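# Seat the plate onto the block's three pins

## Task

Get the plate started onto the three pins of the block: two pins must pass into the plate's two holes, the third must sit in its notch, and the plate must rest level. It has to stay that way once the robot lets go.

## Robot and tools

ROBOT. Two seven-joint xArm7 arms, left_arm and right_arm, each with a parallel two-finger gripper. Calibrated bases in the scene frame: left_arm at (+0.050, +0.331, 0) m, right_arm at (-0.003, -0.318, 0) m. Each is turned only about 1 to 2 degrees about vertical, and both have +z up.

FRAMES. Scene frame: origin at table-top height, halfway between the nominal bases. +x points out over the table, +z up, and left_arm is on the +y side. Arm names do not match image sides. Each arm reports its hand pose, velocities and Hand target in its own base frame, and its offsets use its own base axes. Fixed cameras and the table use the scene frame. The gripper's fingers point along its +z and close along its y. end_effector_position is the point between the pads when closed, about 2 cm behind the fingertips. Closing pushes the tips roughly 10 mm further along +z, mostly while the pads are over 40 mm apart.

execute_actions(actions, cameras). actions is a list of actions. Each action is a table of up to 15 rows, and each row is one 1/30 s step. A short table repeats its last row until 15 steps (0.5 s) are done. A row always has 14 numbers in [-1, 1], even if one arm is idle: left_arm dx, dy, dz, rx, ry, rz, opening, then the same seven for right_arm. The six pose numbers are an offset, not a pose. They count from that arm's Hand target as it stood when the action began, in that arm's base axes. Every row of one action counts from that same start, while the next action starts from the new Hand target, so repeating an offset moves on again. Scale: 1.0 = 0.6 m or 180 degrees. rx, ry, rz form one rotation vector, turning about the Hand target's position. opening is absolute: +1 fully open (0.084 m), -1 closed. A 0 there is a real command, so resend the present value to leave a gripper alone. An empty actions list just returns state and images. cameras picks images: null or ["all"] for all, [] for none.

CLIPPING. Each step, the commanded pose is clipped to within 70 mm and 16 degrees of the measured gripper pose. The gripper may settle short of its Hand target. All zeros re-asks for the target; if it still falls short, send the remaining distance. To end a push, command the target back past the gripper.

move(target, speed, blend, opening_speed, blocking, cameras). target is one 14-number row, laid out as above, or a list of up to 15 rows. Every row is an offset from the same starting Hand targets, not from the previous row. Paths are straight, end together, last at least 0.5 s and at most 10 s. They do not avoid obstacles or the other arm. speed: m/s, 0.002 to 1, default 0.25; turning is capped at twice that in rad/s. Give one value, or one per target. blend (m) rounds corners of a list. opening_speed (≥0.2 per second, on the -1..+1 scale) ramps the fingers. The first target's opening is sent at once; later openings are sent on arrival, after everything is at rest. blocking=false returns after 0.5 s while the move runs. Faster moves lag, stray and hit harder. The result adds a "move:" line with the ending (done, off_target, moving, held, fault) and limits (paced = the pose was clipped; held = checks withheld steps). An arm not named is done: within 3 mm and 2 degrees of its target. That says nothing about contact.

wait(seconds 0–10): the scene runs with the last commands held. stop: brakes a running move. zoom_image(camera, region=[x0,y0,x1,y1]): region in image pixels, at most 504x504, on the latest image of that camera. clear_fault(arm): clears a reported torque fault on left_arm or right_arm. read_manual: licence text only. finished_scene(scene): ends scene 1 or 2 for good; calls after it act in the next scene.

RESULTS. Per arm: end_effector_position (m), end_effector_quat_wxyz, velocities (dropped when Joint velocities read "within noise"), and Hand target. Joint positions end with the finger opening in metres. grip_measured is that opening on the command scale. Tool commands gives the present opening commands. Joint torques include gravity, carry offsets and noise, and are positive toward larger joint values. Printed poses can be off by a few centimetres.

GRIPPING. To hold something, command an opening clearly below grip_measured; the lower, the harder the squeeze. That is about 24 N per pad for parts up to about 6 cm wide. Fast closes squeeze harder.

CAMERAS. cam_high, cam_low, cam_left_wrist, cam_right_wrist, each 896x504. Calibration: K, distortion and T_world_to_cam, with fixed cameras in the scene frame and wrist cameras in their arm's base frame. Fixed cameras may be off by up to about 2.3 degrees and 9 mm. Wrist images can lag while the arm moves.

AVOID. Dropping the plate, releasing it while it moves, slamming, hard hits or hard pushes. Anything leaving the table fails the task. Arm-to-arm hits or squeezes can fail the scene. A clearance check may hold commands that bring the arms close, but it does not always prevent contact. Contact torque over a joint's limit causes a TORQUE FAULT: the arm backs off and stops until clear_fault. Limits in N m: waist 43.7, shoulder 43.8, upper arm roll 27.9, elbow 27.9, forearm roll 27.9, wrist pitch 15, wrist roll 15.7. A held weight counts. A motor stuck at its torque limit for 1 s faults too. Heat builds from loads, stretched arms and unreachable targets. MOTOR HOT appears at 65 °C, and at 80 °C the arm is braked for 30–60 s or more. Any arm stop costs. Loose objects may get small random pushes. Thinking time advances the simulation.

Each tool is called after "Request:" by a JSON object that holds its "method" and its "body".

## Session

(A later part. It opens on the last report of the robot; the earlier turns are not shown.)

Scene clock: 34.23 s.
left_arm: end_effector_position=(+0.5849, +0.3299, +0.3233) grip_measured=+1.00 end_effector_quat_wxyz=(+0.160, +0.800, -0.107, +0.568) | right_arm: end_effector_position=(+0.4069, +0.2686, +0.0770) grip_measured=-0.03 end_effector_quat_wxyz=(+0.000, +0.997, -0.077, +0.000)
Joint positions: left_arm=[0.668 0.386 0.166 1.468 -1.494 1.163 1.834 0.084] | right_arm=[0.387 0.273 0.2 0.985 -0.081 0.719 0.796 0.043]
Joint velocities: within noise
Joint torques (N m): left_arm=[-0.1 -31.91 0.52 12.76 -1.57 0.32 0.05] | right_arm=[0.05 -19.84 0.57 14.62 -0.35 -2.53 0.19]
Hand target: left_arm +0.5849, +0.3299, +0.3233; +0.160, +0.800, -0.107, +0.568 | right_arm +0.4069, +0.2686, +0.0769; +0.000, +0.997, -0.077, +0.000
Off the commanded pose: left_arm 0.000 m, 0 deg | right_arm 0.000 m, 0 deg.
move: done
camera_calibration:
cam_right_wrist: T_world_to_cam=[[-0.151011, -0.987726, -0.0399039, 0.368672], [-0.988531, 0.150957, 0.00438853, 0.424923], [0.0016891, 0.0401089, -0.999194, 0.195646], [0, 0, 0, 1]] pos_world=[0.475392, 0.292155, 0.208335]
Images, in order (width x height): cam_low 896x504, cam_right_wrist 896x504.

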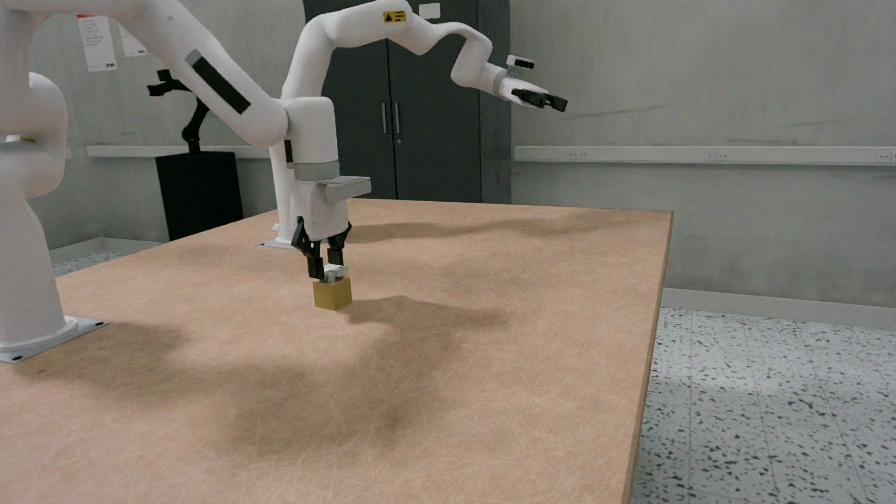

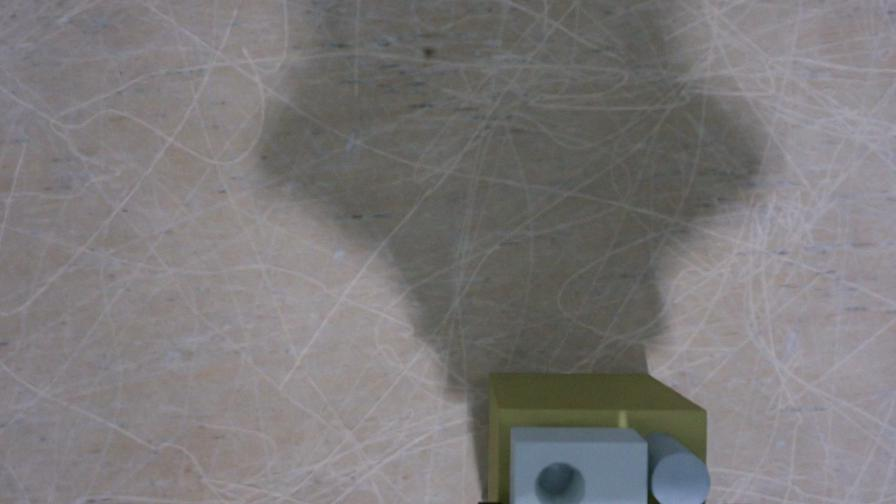

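Request:
{"method": "move", "body": {"target": [0,0,0,0,0,0,1,-0.0002,0.0006,0.005,0,0,-0.0044,-0.25], "speed": 0.04, "cameras": ["cam_low","cam_right_wrist"]}}

Request:
{"method": "zoom_image", "body": {"camera": "cam_right_wrist", "region": [480, 340, 720, 504]}}

Request:
{"method": "move", "body": {"target": [0,0,0,0,0,0,1,0,0,-0.005,0,0,0,-0.25], "speed": 0.03, "cameras": ["cam_low","cam_right_wrist"]}}

Request:
{"method": "zoom_image", "body": {"camera": "cam_right_wrist", "region": [480, 340, 720, 504]}}

Scene clock: 45.43 s.
left_arm: end_effector_position=(+0.5849, +0.3299, +0.3233) grip_measured=+1.00 end_effector_quat_wxyz=(+0.160, +0.800, -0.107, +0.568) | right_arm: end_effector_position=(+0.4067, +0.2689, +0.0798) grip_measured=-0.03 end_effector_quat_wxyz=(+0.000, +0.996, -0.084, +0.000)
Joint positions: left_arm=[0.668 0.386 0.166 1.468 -1.494 1.163 1.834 0.084] | right_arm=[0.389 0.267 0.2 0.987 -0.078 0.726 0.809 0.043]
Joint velocities: within noise
Joint torques (N m): left_arm=[-0.07 -31.85 0.51 12.79 -1.56 0.28 0.05] | right_arm=[0.29 -25.8 1.11 18.09 0.11 -2.22 0.1]
Hand target: left_arm +0.5849, +0.3299, +0.3233; +0.160, +0.800, -0.107, +0.568 | right_arm +0.4067, +0.2689, +0.0799; +0.000, +0.996, -0.084, +0.000
Off the commanded pose: left_arm 0.000 m, 0 deg | right_arm 0.000 m, 0 deg.
move: done
camera_calibration:
cam_right_wrist: T_world_to_cam=[[-0.164384, -0.985593, -0.0398125, 0.373987], [-0.986394, 0.164337, 0.00446201, 0.420277], [0.00214495, 0.0400043, -0.999197, 0.198281], [0, 0, 0, 1]] pos_world=[0.475611, 0.291599, 0.211135]
Images, in order (width x height): cam_low 896x504, cam_right_wrist 896x504.

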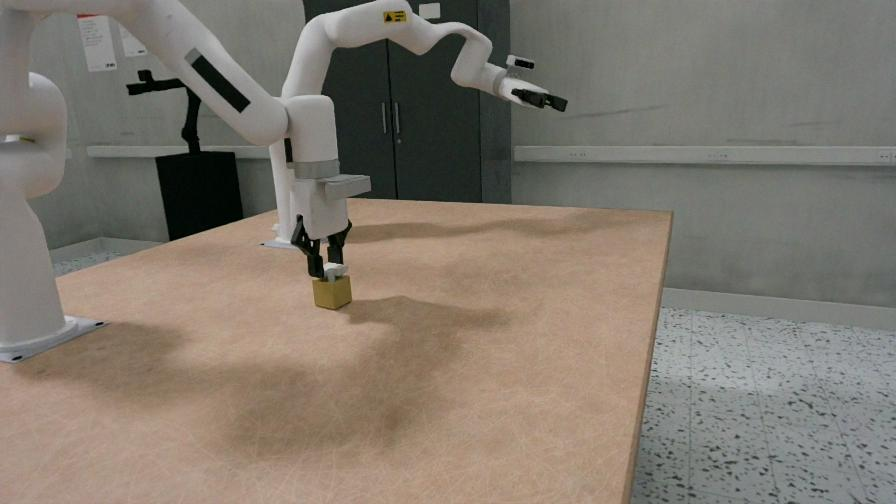

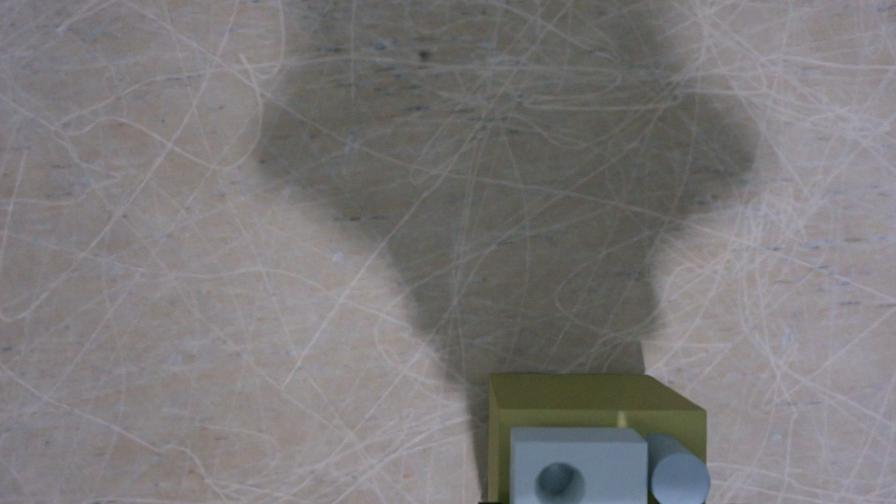

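Scaled by 2.100.

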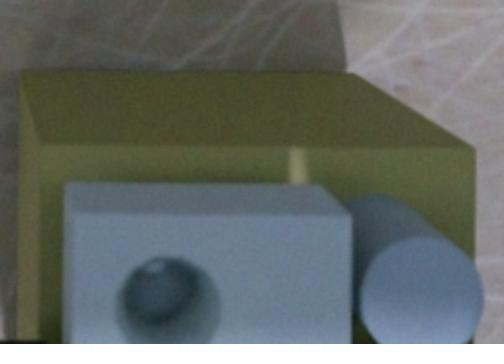

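Scene clock: 46.13 s.
left_arm: end_effector_position=(+0.5849, +0.3299, +0.3233) grip_measured=+1.00 end_effector_quat_wxyz=(+0.160, +0.800, -0.107, +0.568) | right_arm: end_effector_position=(+0.4068, +0.2690, +0.0771) grip_measured=-0.03 end_effector_quat_wxyz=(+0.000, +0.996, -0.084, +0.000)
Joint positions: left_arm=[0.668 0.386 0.166 1.468 -1.494 1.163 1.834 0.084] | right_arm=[0.39 0.273 0.199 0.985 -0.08 0.719 0.81 0.043]
Joint velocities: within noise
Joint torques (N m): left_arm=[0.01 -31.86 0.52 12.68 -1.61 0.4 0.04] | right_arm=[0.32 -21.88 0.85 15.86 -0.32 -2.4 0.27]
Hand target: left_arm +0.5849, +0.3299, +0.3233; +0.160, +0.800, -0.107, +0.568 | right_arm +0.4067, +0.2689, +0.0769; +0.000, +0.996, -0.084, +0.000
Off the commanded pose: left_arm 0.000 m, 0 deg | right_arm 0.000 m, 0 deg.
move: done
camera_calibration:
cam_right_wrist: T_world_to_cam=[[-0.164589, -0.985554, -0.0399289, 0.373987], [-0.98636, 0.164546, 0.00438302, 0.420229], [0.00225045, 0.0401057, -0.999193, 0.195402], [0, 0, 0, 1]] pos_world=[0.475611, 0.2916, 0.208335]
Images, in order (width x height): cam_low 896x504, cam_right_wrist 896x504.

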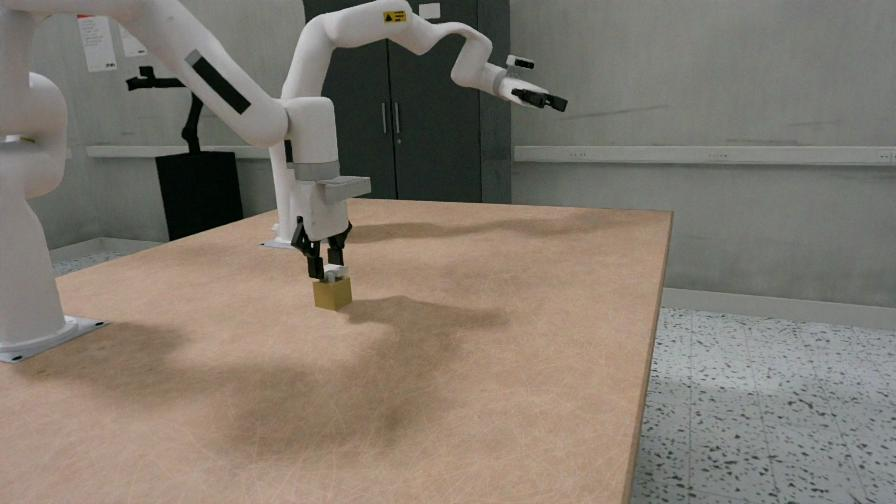

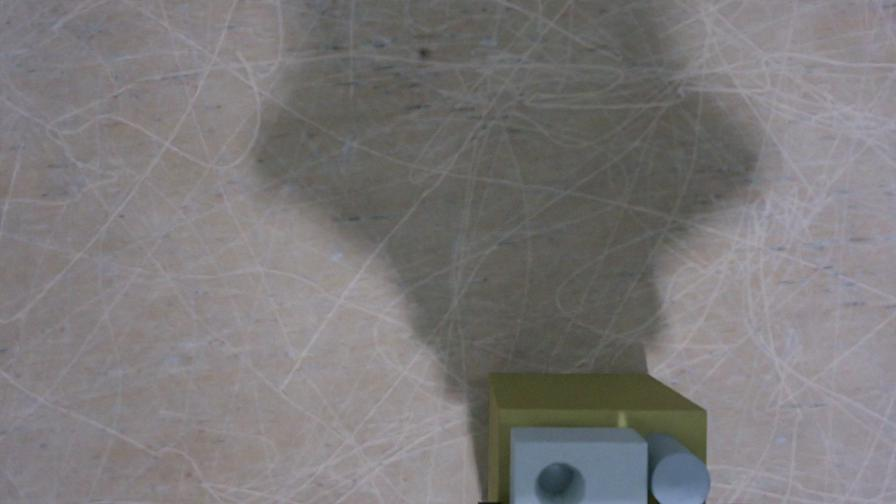

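Scaled by 2.100.

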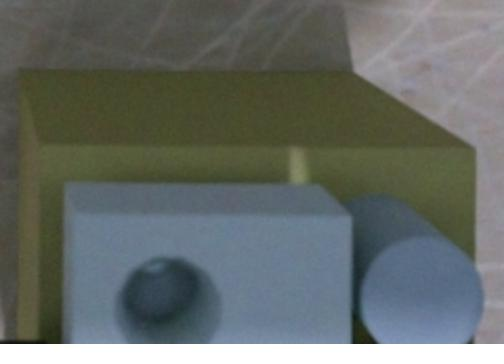

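Request:
{"method": "move", "body": {"target": [0,0,0,0,0,0,1,0,0,-0.005,0,0,0,-0.25], "speed": 0.02, "cameras": ["cam_low","cam_right_wrist"]}}

Request:
{"method": "zoom_image", "body": {"camera": "cam_right_wrist", "region": [480, 340, 720, 504]}}

Request:
{"method": "zoom_image", "body": {"camera": "cam_low", "region": [300, 240, 370, 310]}}

Scene clock: 47.23 s.
left_arm: end_effector_position=(+0.5849, +0.3299, +0.3233) grip_measured=+1.00 end_effector_quat_wxyz=(+0.160, +0.800, -0.107, +0.568) | right_arm: end_effector_position=(+0.4068, +0.2690, +0.0741) grip_measured=-0.03 end_effector_quat_wxyz=(+0.000, +0.996, -0.084, +0.000)
Joint positions: left_arm=[0.668 0.386 0.166 1.468 -1.494 1.163 1.834 0.084] | right_arm=[0.39 0.279 0.198 0.983 -0.083 0.711 0.812 0.043]
Joint velocities: within noise
Joint torques (N m): left_arm=[-0.12 -31.38 0.54 12.98 -1.61 0.32 -0.01] | right_arm=[0.43 -11.7 0.6 9.59 -0.28 -2.71 0.1]
Hand target: left_arm +0.5849, +0.3299, +0.3233; +0.160, +0.800, -0.107, +0.568 | right_arm +0.4067, +0.2689, +0.0739; +0.000, +0.996, -0.084, +0.000
Off the commanded pose: left_arm 0.000 m, 0 deg | right_arm 0.000 m, 0 deg.
move: done
camera_calibration:
cam_right_wrist: T_world_to_cam=[[-0.164681, -0.985534, -0.0400446, 0.373929], [-0.986344, 0.164642, 0.00430233, 0.420223], [0.00235293, 0.0402062, -0.999189, 0.192325], [0, 0, 0, 1]] pos_world=[0.475611, 0.2916, 0.205335]
Images, in order (width x height): cam_low 896x504, cam_right_wrist 896x504.

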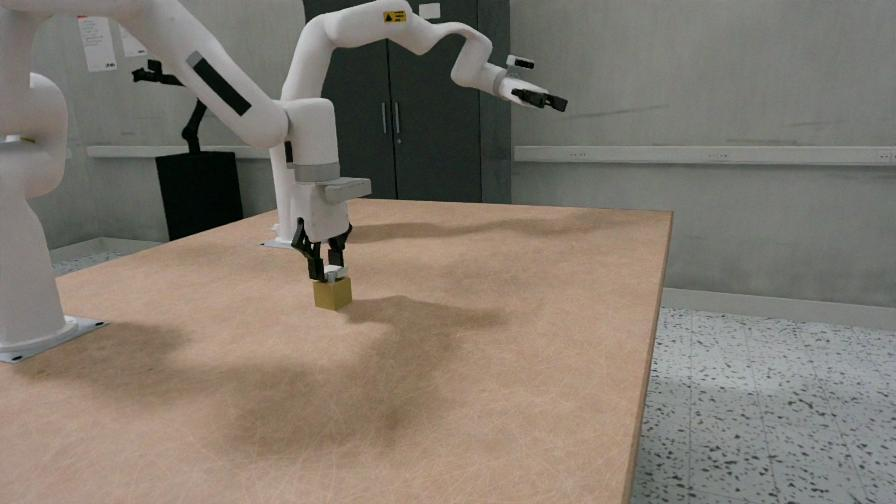

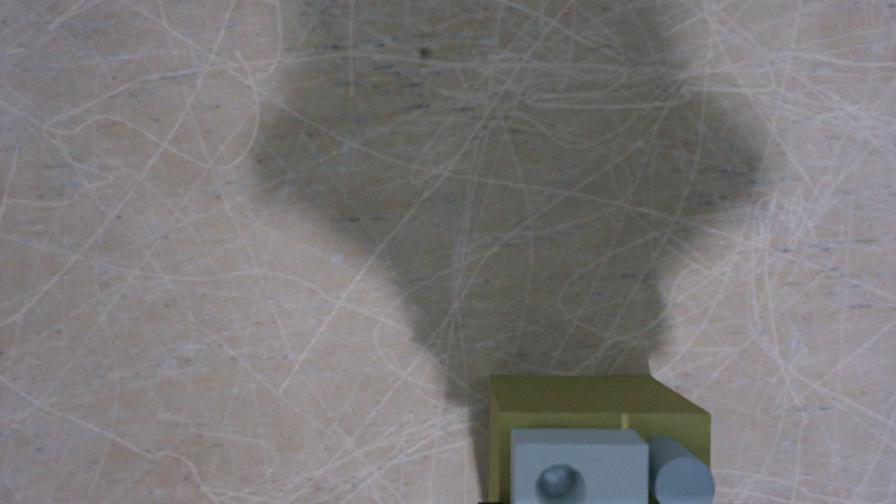

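Scaled by 2.100.

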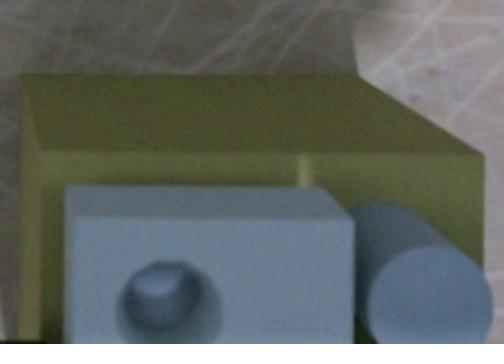

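Scaled by 7.200.

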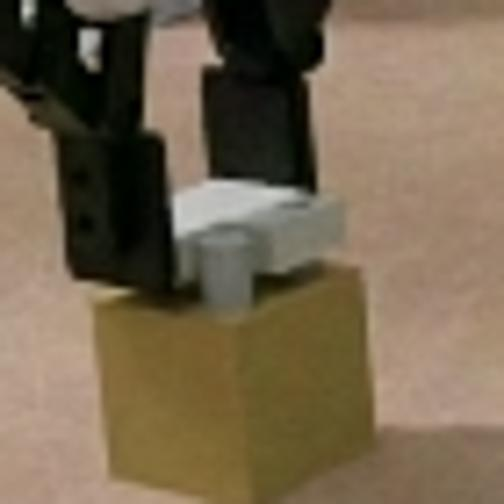

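Request:
{"method": "move", "body": {"target": [[0,0,0,0,0,0,1,0,0,0.0045,0,0,0,-0.25],[0,0,0,0,0,0,1,0,0,0.0045,0,0,0,0.35]], "speed": 0.03, "opening_speed": 0.5, "cameras": ["cam_low","cam_right_wrist"]}}

Request:
{"method": "zoom_image", "body": {"camera": "cam_right_wrist", "region": [480, 340, 720, 504]}}

Request:
{"method": "zoom_image", "body": {"camera": "cam_low", "region": [300, 240, 370, 310]}}

Scene clock: 49.80 s.
left_arm: end_effector_position=(+0.5849, +0.3299, +0.3233) grip_measured=+1.00 end_effector_quat_wxyz=(+0.160, +0.800, -0.107, +0.568) | right_arm: end_effector_position=(+0.4067, +0.2689, +0.0766) grip_measured=+0.34 end_effector_quat_wxyz=(+0.000, +0.996, -0.084, +0.000)
Joint positions: left_arm=[0.668 0.386 0.166 1.468 -1.494 1.163 1.834 0.084] | right_arm=[0.39 0.274 0.199 0.985 -0.081 0.718 0.81 0.059]
Joint velocities: within noise
Joint torques (N m): left_arm=[-0.14 -31.96 0.58 12.81 -1.49 0.31 0.07] | right_arm=[-0.03 -22.58 0.83 15.68 -0.11 -1.89 0.22]
Hand target: left_arm +0.5849, +0.3299, +0.3233; +0.160, +0.800, -0.107, +0.568 | right_arm +0.4067, +0.2689, +0.0766; +0.000, +0.996, -0.084, +0.000
Off the commanded pose: left_arm 0.000 m, 0 deg | right_arm 0.000 m, 0 deg.
move: done
camera_calibration:
cam_right_wrist: T_world_to_cam=[[-0.164594, -0.985558, -0.0398139, 0.37395], [-0.986359, 0.164548, 0.00446521, 0.420213], [0.00215057, 0.0400058, -0.999197, 0.19508], [0, 0, 0, 1]] pos_world=[0.475611, 0.2916, 0.207935]
Images, in order (width x height): cam_low 896x504, cam_right_wrist 896x504.

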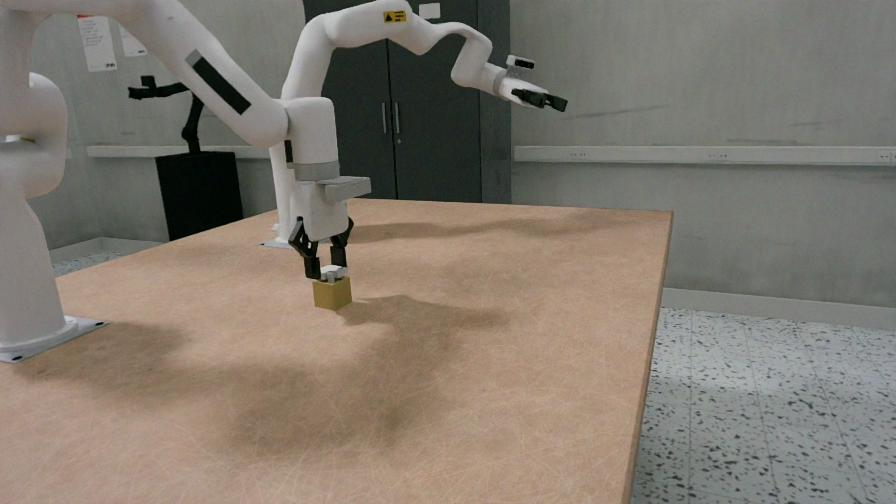

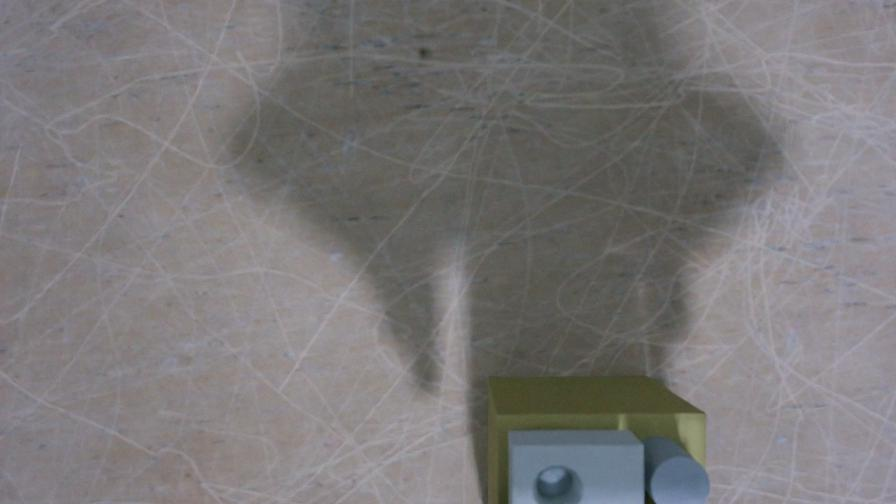

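Scaled by 2.100.

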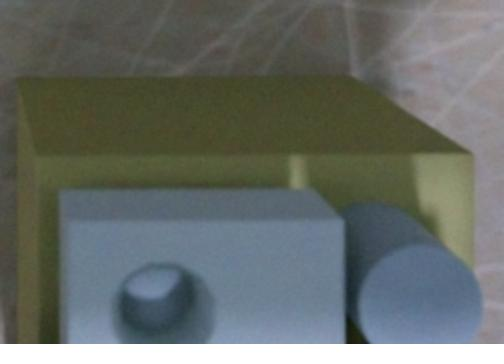

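Scaled by 7.200.

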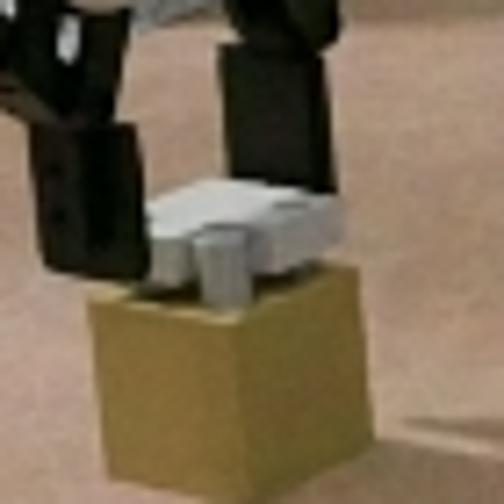

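Request:
{"method": "move", "body": {"target": [[0,0,0,0,0,0,1,0,0,0.055,0,0,0,0.35],[0,0,0,0,0,0,1,-0.09,-0.04,0.08,0,0,0,0.35]], "speed": [0.06,0.15], "cameras": ["cam_low","cam_right_wrist"]}}

Request:
{"method": "zoom_image", "body": {"camera": "cam_right_wrist", "region": [400, 180, 600, 380]}}

Request:
{"method": "zoom_image", "body": {"camera": "cam_low", "region": [305, 250, 365, 310]}}

Scene clock: 51.80 s.
left_arm: end_effector_position=(+0.5849, +0.3299, +0.3233) grip_measured=+1.00 end_effector_quat_wxyz=(+0.160, +0.800, -0.107, +0.568) | right_arm: end_effector_position=(+0.3528, +0.2450, +0.1246) grip_measured=+0.34 end_effector_quat_wxyz=(+0.000, +0.996, -0.084, +0.000)
Joint positions: left_arm=[0.668 0.386 0.166 1.468 -1.494 1.163 1.834 0.084] | right_arm=[0.385 0.006 0.222 0.803 -0.001 0.798 0.776 0.059]
Joint velocities: within noise
Joint torques (N m): left_arm=[0.09 -31.45 0.42 12.84 -1.58 0.34 0.03] | right_arm=[0.12 -18.89 0.23 16.43 0.16 -1.91 -0.5]
Hand target: left_arm +0.5849, +0.3299, +0.3233; +0.160, +0.800, -0.107, +0.568 | right_arm +0.3527, +0.2449, +0.1246; +0.000, +0.996, -0.084, +0.000
Off the commanded pose: left_arm 0.000 m, 0 deg | right_arm 0.000 m, 0 deg.
move: done
camera_calibration:
cam_right_wrist: T_world_to_cam=[[-0.164596, -0.985557, -0.0398139, 0.343316], [-0.986359, 0.164549, 0.00446523, 0.370684], [0.00215061, 0.0400058, -0.999197, 0.244018], [0, 0, 0, 1]] pos_world=[0.421611, 0.2676, 0.255835]
Images, in order (width x height): cam_low 896x504, cam_right_wrist 896x504.

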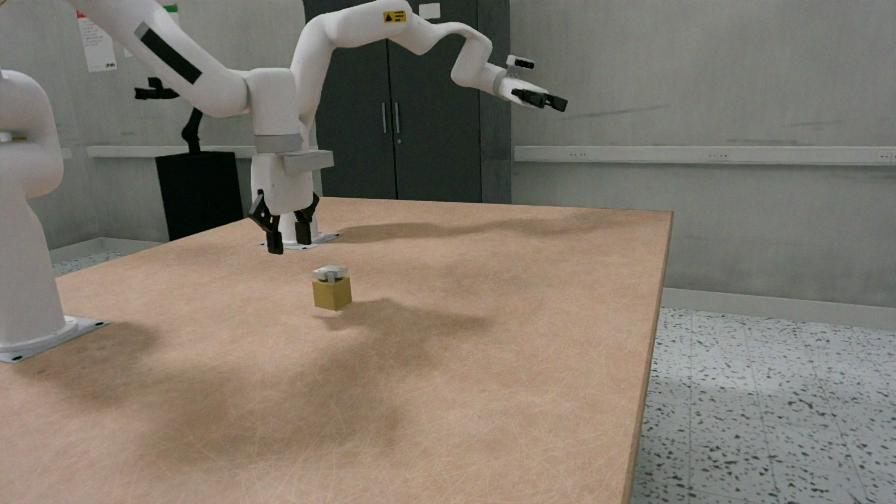

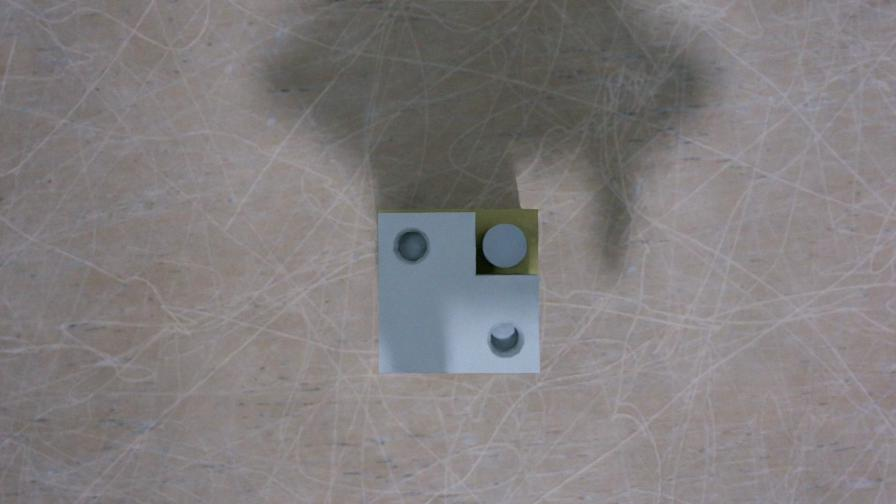

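Scaled by 2.520.

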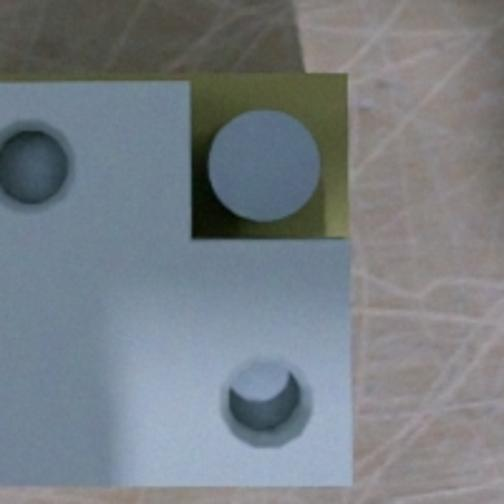

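Scaled by 8.400.

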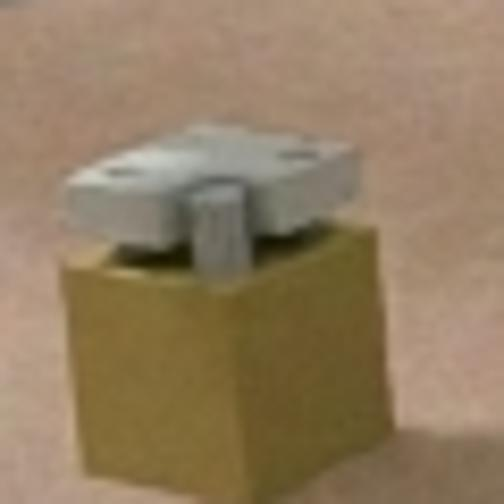

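Request:
{"method": "zoom_image", "body": {"camera": "cam_low", "region": [308, 260, 356, 290]}}

Request:
{"method": "zoom_image", "body": {"camera": "cam_right_wrist", "region": [370, 200, 460, 290]}}

Request:
{"method": "zoom_image", "body": {"camera": "cam_right_wrist", "region": [465, 290, 555, 380]}}

Scaled by 10.500.

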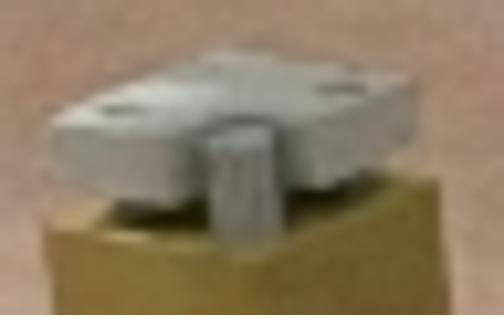

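Scaled by 5.600.

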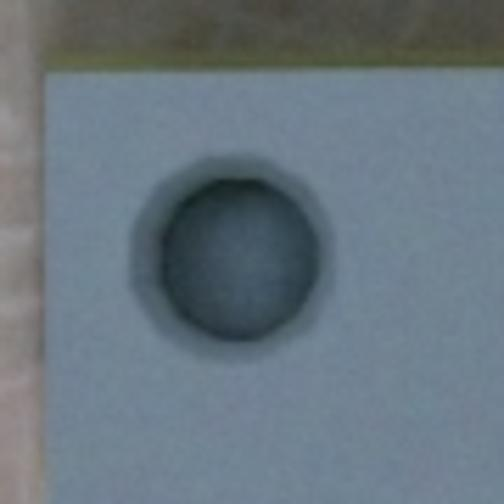

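Scaled by 5.600.

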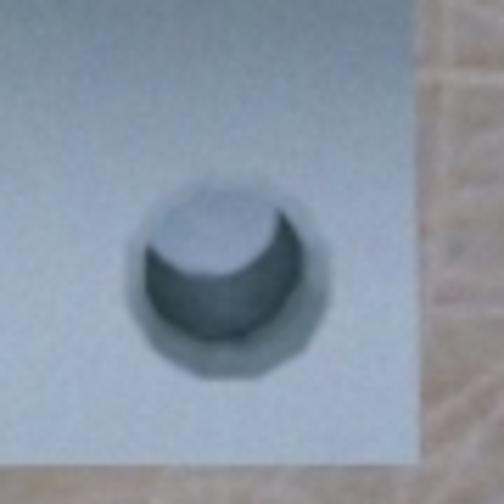

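Request:
{"method": "move", "body": {"target": [[0,0,0,0,0,0,1,0.079,0.0337,0,0,0,0,-1],[0,0,0,0,0,0,1,0.079,0.0337,-0.05,0,0,0,-1]], "speed": [0.1,0.06], "cameras": ["cam_low","cam_right_wrist"]}}

Request:
{"method": "zoom_image", "body": {"camera": "cam_low", "region": [300, 240, 370, 310]}}

Scene clock: 56.30 s.
left_arm: end_effector_position=(+0.5849, +0.3299, +0.3233) grip_measured=+1.00 end_effector_quat_wxyz=(+0.160, +0.800, -0.107, +0.568) | right_arm: end_effector_position=(+0.4001, +0.2652, +0.0947) grip_measured=-1.00 end_effector_quat_wxyz=(+0.000, +0.996, -0.084, +0.000)
Joint positions: left_arm=[0.668 0.386 0.166 1.468 -1.494 1.163 1.834 0.084] | right_arm=[0.384 0.216 0.206 0.967 -0.063 0.756 0.799 0]
Joint velocities: within noise
Joint torques (N m): left_arm=[0.13 -31.84 0.46 12.74 -1.59 0.43 0.01] | right_arm=[0.28 -21.23 0.52 16.14 -0.36 -2.29 0.33]
Hand target: left_arm +0.5849, +0.3299, +0.3233; +0.160, +0.800, -0.107, +0.568 | right_arm +0.4001, +0.2652, +0.0946; +0.000, +0.996, -0.084, +0.000
Off the commanded pose: left_arm 0.000 m, 0 deg | right_arm 0.000 m, 0 deg.
move: done
camera_calibration:
cam_right_wrist: T_world_to_cam=[[-0.164594, -0.985558, -0.0398139, 0.369839], [-0.986359, 0.164548, 0.00446521, 0.414247], [0.00215057, 0.0400058, -0.999197, 0.213332], [0, 0, 0, 1]] pos_world=[0.469011, 0.2878, 0.226035]
Images, in order (width x height): cam_low 896x504, cam_right_wrist 896x504.

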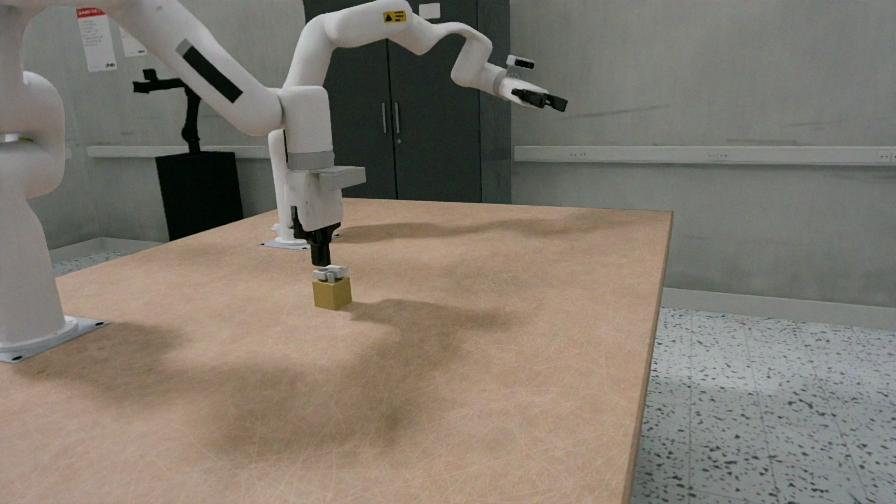

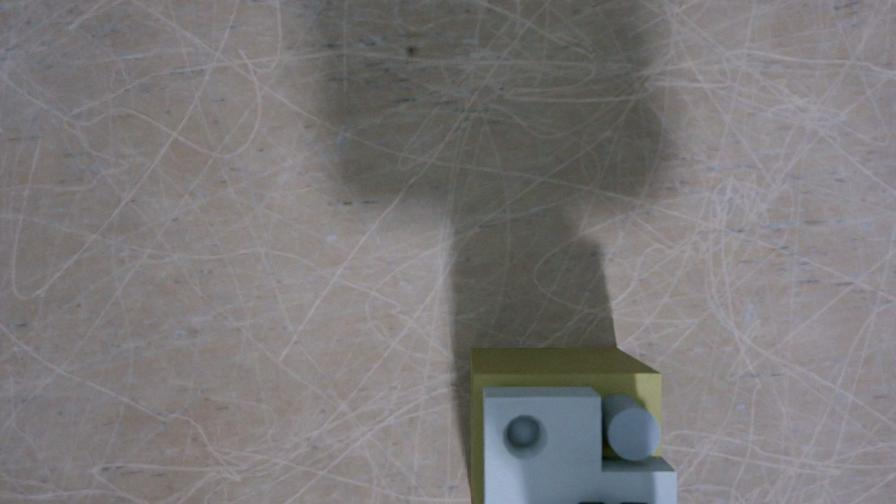

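Scaled by 7.200.

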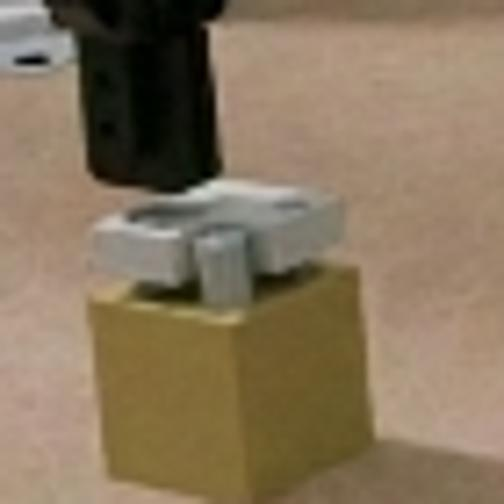

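Request:
{"method": "move", "body": {"target": [0,0,0,0,0,0,1,0,0,-0.0167,0,0,0,-1], "speed": 0.02, "cameras": ["cam_low"]}}

Request:
{"method": "zoom_image", "body": {"camera": "cam_low", "region": [300, 240, 370, 310]}}

Scene clock: 57.53 s.
left_arm: end_effector_position=(+0.5849, +0.3299, +0.3233) grip_measured=+1.00 end_effector_quat_wxyz=(+0.160, +0.800, -0.107, +0.568) | right_arm: end_effector_position=(+0.4002, +0.2652, +0.0848) grip_measured=-1.00 end_effector_quat_wxyz=(+0.000, +0.996, -0.084, +0.000)
Joint positions: left_arm=[0.668 0.386 0.166 1.468 -1.494 1.163 1.834 0.084] | right_arm=[0.386 0.236 0.203 0.96 -0.07 0.729 0.804 0]
Joint velocities: within noise
Joint torques (N m): left_arm=[0.25 -31.69 0.44 12.88 -1.42 0.46 -0.05] | right_arm=[0.58 -2.98 -0.38 3.27 0 -1.53 0.02]
Hand target: left_arm +0.5849, +0.3299, +0.3233; +0.160, +0.800, -0.107, +0.568 | right_arm +0.4001, +0.2652, +0.0846; +0.000, +0.996, -0.084, +0.000
Off the commanded pose: left_arm 0.000 m, 0 deg | right_arm 0.000 m, 0 deg.
move: done
Images, in order (width x height): cam_low 896x504.

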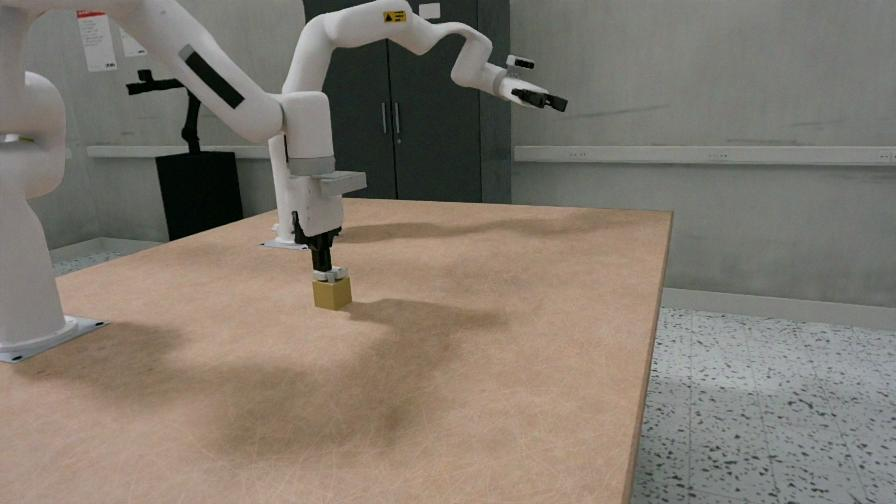

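Scaled by 7.200.

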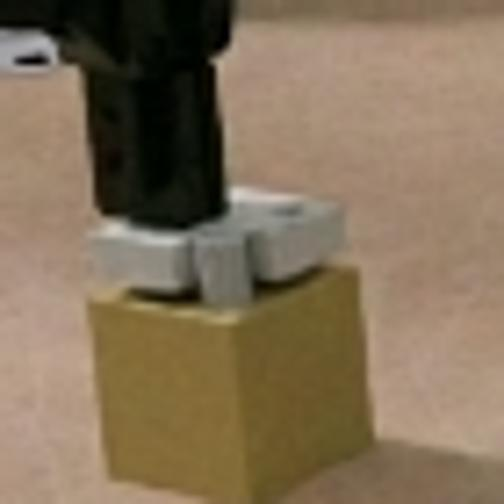

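Request:
{"method": "move", "body": {"target": [[0,0,0,0,0,0,1,0,0,0.03,0,0,0,-1],[0,0,0,0,0,0,1,-0.079,-0.0337,0.0667,0,0,0,-1]], "speed": [0.05,0.15], "cameras": ["cam_low","cam_right_wrist"]}}

Request:
{"method": "zoom_image", "body": {"camera": "cam_low", "region": [308, 260, 356, 290]}}

Request:
{"method": "zoom_image", "body": {"camera": "cam_right_wrist", "region": [360, 190, 560, 390]}}

Scene clock: 59.20 s.
left_arm: end_effector_position=(+0.5849, +0.3299, +0.3233) grip_measured=+1.00 end_effector_quat_wxyz=(+0.160, +0.800, -0.107, +0.568) | right_arm: end_effector_position=(+0.3528, +0.2450, +0.1246) grip_measured=-1.00 end_effector_quat_wxyz=(+0.000, +0.996, -0.084, +0.000)
Joint positions: left_arm=[0.668 0.386 0.166 1.468 -1.494 1.163 1.834 0.084] | right_arm=[0.384 0.006 0.223 0.803 -0.001 0.798 0.776 0]
Joint velocities: within noise
Joint torques (N m): left_arm=[-0.03 -31.62 0.77 12.81 -1.41 0.36 0.08] | right_arm=[0.45 -19.05 0.22 16.24 0.25 -1.79 -0.27]
Hand target: left_arm +0.5849, +0.3299, +0.3233; +0.160, +0.800, -0.107, +0.568 | right_arm +0.3527, +0.2449, +0.1246; +0.000, +0.996, -0.084, +0.000
Off the commanded pose: left_arm 0.000 m, 0 deg | right_arm 0.000 m, 0 deg.
move: done
camera_calibration:
cam_right_wrist: T_world_to_cam=[[-0.164596, -0.985557, -0.0398139, 0.343316], [-0.986359, 0.164549, 0.00446523, 0.370684], [0.00215061, 0.0400058, -0.999197, 0.244018], [0, 0, 0, 1]] pos_world=[0.421611, 0.2676, 0.255835]
Images, in order (width x height): cam_low 896x504, cam_right_wrist 896x504.

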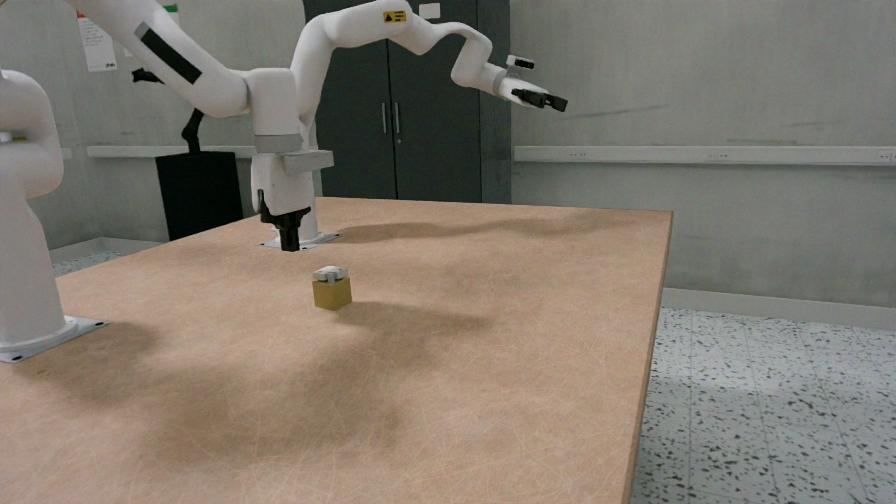

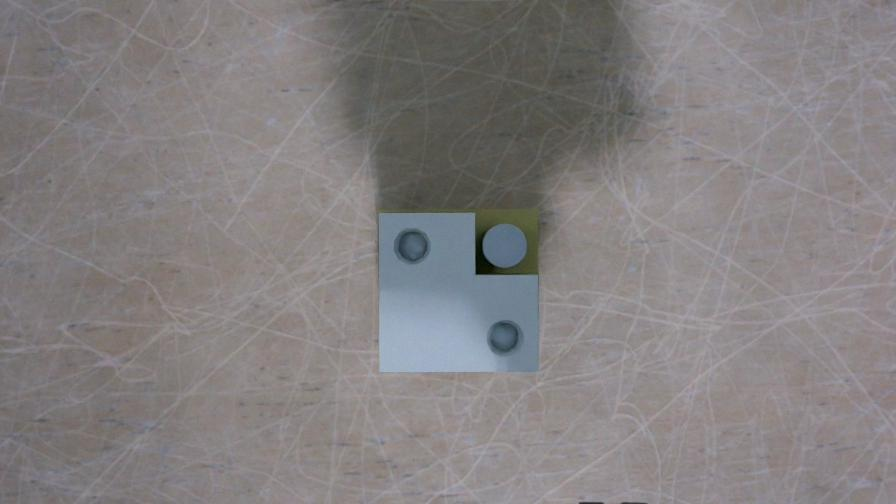

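Scaled by 10.500.

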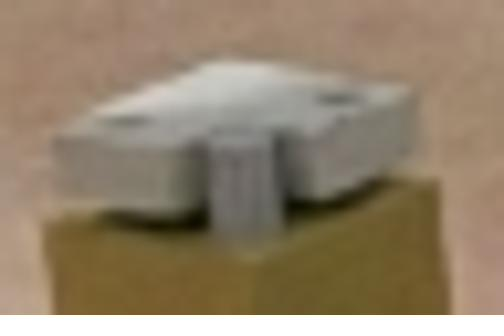

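Scaled by 2.520.

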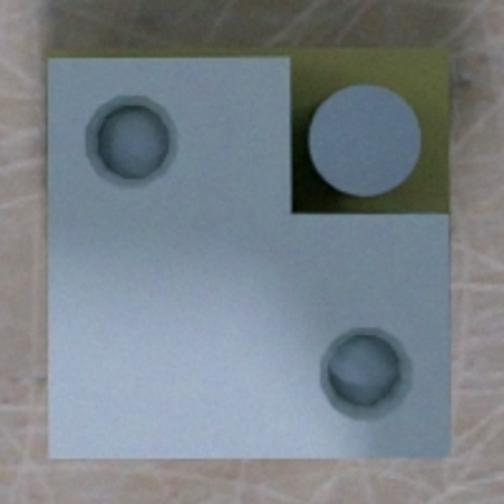

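Request:
{"method": "finished_scene", "body": {"scene": 1}}

The scene is finished: the task was done.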